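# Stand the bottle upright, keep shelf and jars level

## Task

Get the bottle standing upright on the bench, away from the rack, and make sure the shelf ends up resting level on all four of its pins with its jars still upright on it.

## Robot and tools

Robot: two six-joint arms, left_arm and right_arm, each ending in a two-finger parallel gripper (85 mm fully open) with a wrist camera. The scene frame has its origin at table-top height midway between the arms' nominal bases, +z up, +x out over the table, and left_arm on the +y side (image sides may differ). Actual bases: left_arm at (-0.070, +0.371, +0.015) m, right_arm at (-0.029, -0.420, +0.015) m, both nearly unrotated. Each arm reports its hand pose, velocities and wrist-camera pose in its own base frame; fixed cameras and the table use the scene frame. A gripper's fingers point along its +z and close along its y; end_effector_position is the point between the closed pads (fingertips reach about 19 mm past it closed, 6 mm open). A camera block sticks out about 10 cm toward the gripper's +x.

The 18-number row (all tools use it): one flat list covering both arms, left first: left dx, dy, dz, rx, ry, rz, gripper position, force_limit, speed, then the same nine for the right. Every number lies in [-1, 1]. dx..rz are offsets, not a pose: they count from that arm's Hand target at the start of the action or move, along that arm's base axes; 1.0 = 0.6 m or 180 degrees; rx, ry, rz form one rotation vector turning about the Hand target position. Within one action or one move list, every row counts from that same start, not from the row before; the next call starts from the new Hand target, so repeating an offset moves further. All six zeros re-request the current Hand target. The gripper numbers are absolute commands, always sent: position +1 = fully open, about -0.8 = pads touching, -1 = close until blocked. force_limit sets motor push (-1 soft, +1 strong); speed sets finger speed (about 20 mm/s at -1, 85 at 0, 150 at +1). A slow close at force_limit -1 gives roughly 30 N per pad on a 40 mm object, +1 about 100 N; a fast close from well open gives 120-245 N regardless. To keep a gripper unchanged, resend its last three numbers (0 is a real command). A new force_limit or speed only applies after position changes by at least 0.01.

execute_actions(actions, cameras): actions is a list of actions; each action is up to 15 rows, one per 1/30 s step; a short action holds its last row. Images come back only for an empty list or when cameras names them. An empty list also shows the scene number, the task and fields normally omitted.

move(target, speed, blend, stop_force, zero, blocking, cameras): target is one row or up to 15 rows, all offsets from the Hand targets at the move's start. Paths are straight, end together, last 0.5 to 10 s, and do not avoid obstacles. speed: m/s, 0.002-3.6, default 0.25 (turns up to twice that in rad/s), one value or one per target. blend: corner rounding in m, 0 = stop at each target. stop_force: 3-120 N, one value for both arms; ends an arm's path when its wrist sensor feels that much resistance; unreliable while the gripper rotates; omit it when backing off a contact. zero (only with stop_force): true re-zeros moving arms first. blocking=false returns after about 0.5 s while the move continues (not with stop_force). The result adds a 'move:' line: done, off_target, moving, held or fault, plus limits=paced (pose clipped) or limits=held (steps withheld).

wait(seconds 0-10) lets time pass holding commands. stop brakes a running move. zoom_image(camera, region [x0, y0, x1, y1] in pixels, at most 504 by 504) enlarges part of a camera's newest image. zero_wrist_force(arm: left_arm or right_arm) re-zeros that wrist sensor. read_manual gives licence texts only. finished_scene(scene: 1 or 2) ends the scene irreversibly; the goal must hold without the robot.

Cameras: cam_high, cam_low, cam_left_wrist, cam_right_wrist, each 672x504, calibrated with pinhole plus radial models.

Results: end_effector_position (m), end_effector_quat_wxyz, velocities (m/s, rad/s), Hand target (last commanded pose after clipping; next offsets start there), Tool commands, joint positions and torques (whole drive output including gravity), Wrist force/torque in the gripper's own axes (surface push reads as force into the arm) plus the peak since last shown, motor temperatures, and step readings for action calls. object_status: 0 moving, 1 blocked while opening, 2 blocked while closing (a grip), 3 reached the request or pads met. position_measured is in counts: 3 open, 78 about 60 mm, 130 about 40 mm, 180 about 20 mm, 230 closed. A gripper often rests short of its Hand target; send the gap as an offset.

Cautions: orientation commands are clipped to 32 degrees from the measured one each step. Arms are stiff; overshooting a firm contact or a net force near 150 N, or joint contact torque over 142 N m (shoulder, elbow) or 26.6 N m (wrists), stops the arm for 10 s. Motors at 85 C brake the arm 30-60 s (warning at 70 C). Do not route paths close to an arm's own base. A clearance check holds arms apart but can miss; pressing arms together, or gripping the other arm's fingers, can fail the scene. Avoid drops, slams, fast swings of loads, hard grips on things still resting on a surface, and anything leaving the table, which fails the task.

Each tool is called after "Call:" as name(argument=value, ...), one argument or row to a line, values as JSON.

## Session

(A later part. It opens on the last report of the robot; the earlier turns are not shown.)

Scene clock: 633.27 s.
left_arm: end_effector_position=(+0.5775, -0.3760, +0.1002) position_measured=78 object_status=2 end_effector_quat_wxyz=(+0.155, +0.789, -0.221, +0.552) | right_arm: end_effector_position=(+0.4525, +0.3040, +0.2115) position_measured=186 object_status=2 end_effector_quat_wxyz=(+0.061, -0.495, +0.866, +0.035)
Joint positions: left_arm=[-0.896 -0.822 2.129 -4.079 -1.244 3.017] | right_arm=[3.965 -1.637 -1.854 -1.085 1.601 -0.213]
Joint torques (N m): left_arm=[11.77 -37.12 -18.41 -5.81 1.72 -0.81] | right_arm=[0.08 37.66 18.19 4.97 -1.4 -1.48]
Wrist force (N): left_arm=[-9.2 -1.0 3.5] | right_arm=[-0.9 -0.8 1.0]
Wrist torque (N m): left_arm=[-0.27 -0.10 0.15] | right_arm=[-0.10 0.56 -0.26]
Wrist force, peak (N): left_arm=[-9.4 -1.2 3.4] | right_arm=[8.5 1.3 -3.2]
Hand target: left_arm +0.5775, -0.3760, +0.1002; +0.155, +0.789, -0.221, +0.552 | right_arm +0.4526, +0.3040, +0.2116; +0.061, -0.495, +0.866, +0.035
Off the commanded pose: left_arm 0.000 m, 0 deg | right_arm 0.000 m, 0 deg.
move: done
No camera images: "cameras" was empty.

Call:
move(
  target=[
    [0,0,0,0,0,0,-1,-0.6,-1,0,0,0,0,0,0,1,-0.7,0],
    [0,0,-0.0151,0,0,0,-1,-0.6,-1,-0.0675,-0.115,0,0,0,0,1,-0.7,0],
    [-0.2563,0.1558,-0.0151,0,0,0,-1,-0.6,-1,-0.0843,-0.1438,0.1,0,0,0,1,-0.7,0],
  ],
  speed=[0.05,0.07,0.12],
  cameras=["cam_high","cam_low","cam_left_wrist"],
)

Call:
zoom_image(
  camera="cam_low",
  region=[255, 165, 415, 315],
)

Call:
zoom_image(
  camera="cam_high",
  region=[250, 190, 450, 360],
)

Scene clock: 648.67 s.
left_arm: end_effector_position=(+0.4237, -0.2826, +0.0911) position_measured=78 object_status=2 end_effector_quat_wxyz=(+0.155, +0.789, -0.221, +0.552) | right_arm: end_effector_position=(+0.4020, +0.2176, +0.2716) position_measured=3 object_status=3 end_effector_quat_wxyz=(+0.061, -0.495, +0.866, +0.035)
Joint positions: left_arm=[-1.145 -0.794 2.637 -4.569 -1.013 2.912] | right_arm=[3.912 -1.382 -1.932 -1.263 1.608 -0.267]
Joint torques (N m): left_arm=[-1.87 -29.62 12.09 -5.52 1.71 0.18] | right_arm=[4.5 4.97 18.68 3.64 2.35 -0.07]
Wrist force (N): left_arm=[-4.3 -0.1 1.5] | right_arm=[-3.9 -1.0 -0.2]
Wrist torque (N m): left_arm=[-0.27 -0.12 0.17] | right_arm=[-0.15 0.54 -0.05]
Wrist force, peak (N): left_arm=[-9.3 -1.2 3.5] | right_arm=[-5.0 -0.8 0.1]
Hand target: left_arm +0.4237, -0.2825, +0.0912; +0.155, +0.789, -0.221, +0.552 | right_arm +0.4020, +0.2177, +0.2716; +0.061, -0.495, +0.866, +0.035
Off the commanded pose: left_arm 0.000 m, 0 deg | right_arm 0.000 m, 0 deg.
move: done
camera_calibration:
cam_left_wrist: T_world_to_cam=[[-0.502508, -0.864551, -0.00607337, -0.0243555], [-0.553738, 0.327231, -0.765698, 0.412406], [0.663973, -0.381406, -0.643171, -0.203507], [0, 0, 0, 1]] pos_world=[0.351249, -0.233627, 0.184741]
Images, in order (width x height): cam_high 672x504, cam_low 672x504, cam_left_wrist 672x504.

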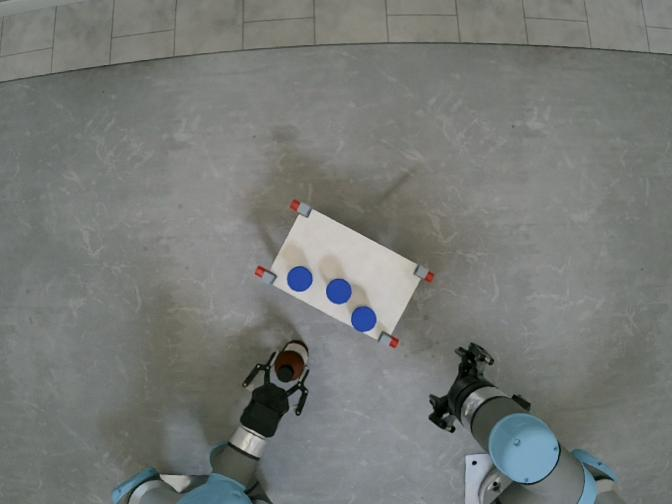

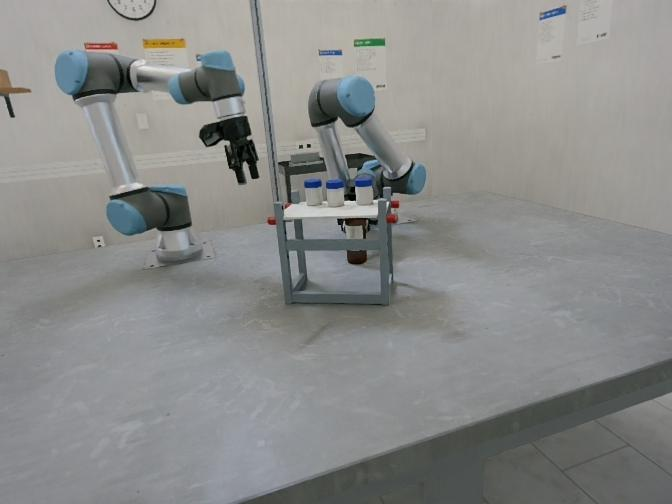

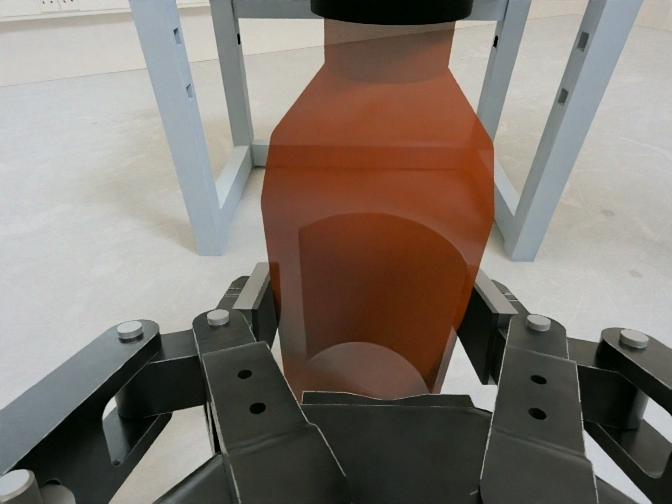

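Scaled by 3.150 from the camera's 672x504 image, which has a finer 960x720 frame.

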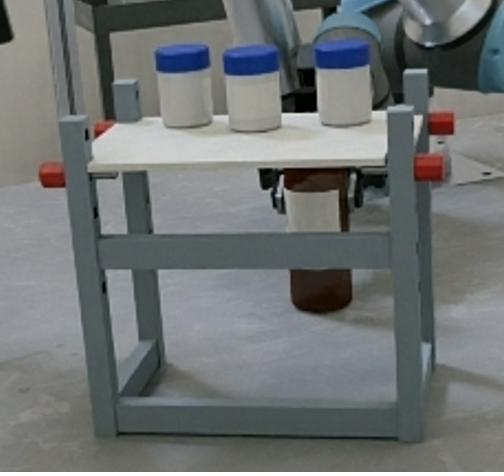

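Scaled by 2.520 from the camera's 672x504 image, which has a finer 960x720 frame.

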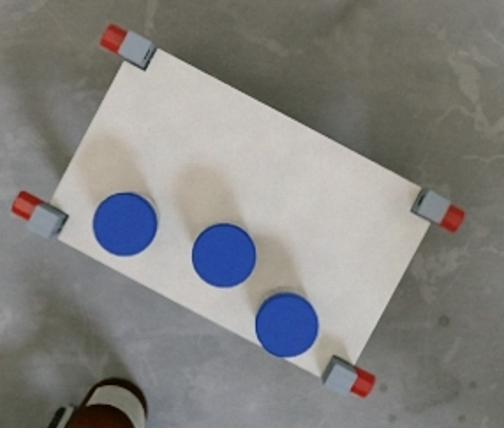

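Call:
move(
  target=[
    [0,0,-0.0019,0,0,0,-1,-0.6,-1,0,0,0,0,0,0,1,-0.7,0],
    [0,0,-0.0019,0,0,0,1,-0.6,-0.5,0,0,0,0,0,0,1,-0.7,0],
    [-0.1139,0.0692,0.005,0,0,0,1,-0.6,-0.5,0,0,0,0,0,0,1,-0.7,0],
  ],
  speed=[0.02,0.05,0.1],
  cameras=["cam_high","cam_low","cam_left_wrist"],
)

Call:
zoom_image(
  camera="cam_low",
  region=[255, 165, 415, 315],
)

Scene clock: 658.47 s.
left_arm: end_effector_position=(+0.3944, -0.2645, +0.0922) position_measured=3 object_status=3 end_effector_quat_wxyz=(+0.155, +0.789, -0.221, +0.552) | right_arm: end_effector_position=(+0.4020, +0.2177, +0.2716) position_measured=3 object_status=3 end_effector_quat_wxyz=(+0.061, -0.495, +0.866, +0.035)
Joint positions: left_arm=[-1.241 -0.726 2.74 -4.712 -0.927 2.863] | right_arm=[3.912 -1.382 -1.932 -1.263 1.608 -0.266]
Joint torques (N m): left_arm=[12.52 -32.04 -1.39 -0.68 -0.74 1.44] | right_arm=[8.76 4.3 17.57 1.81 -1.22 2.38]
Wrist force (N): left_arm=[0.4 -0.1 0.0] | right_arm=[-3.3 -0.9 0.0]
Wrist torque (N m): left_arm=[-0.26 -0.16 0.27] | right_arm=[-0.13 0.45 -0.07]
Wrist force, peak (N): left_arm=[7.3 0.8 -3.4] | right_arm=[-4.0 -0.9 0.1]
Hand target: left_arm +0.3945, -0.2645, +0.0923; +0.155, +0.789, -0.221, +0.552 (not the last commanded pose) | right_arm +0.4020, +0.2177, +0.2716; +0.061, -0.495, +0.866, +0.035
Off the commanded pose: left_arm 0.046 m, 0 deg | right_arm 0.000 m, 0 deg.
move: held (left_arm; a check stopped the path); path passed 2 of 3 targets; limits=held
pose unreachable (left arm): on one or more control steps of this call, first in action 0 (counted from 0), this arm could not follow its commanded pose, so it was not sent that pose on those steps. It may still have moved: this result reports where it is.
cause: moving toward the commanded pose would bring two parts of the arm too close to each other (joints 3 (elbow) to 5 (wrist 2) lie between them).
camera_calibration:
cam_left_wrist: T_world_to_cam=[[-0.50317, -0.864166, -0.00606215, -0.0230798], [-0.554347, 0.32814, -0.764869, 0.391465], [0.662963, -0.381498, -0.644158, -0.17595], [0, 0, 0, 1]] pos_world=[0.322043, -0.215525, 0.18594]
Images, in order (width x height): cam_high 672x504, cam_low 672x504, cam_left_wrist 672x504.

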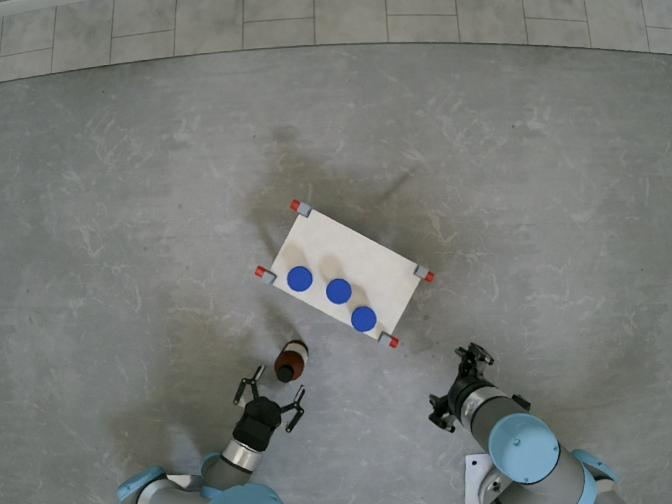

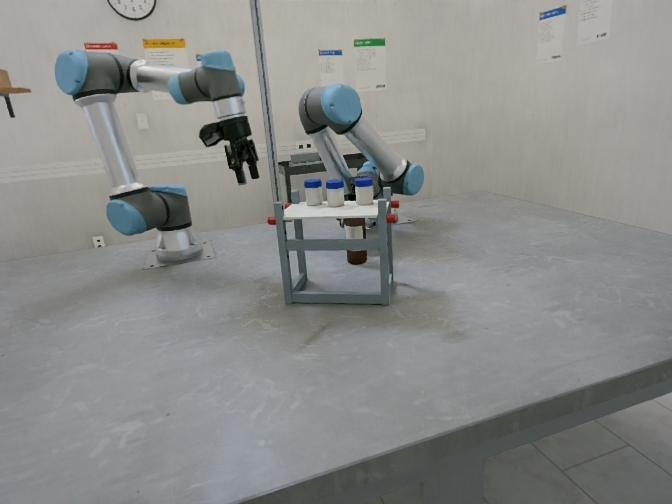

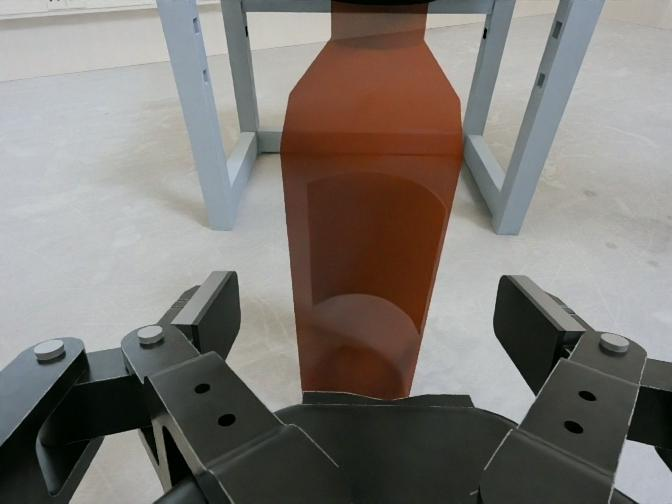

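Scaled by 3.150 from the camera's 672x504 image, which has a finer 960x720 frame.

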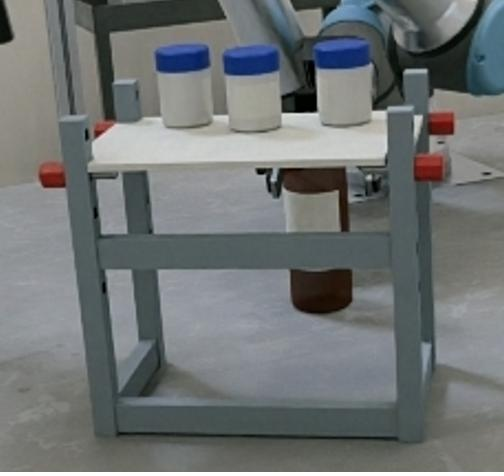

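Call:
finished_scene(
  scene=2,
)

The scene is finished: the task was done.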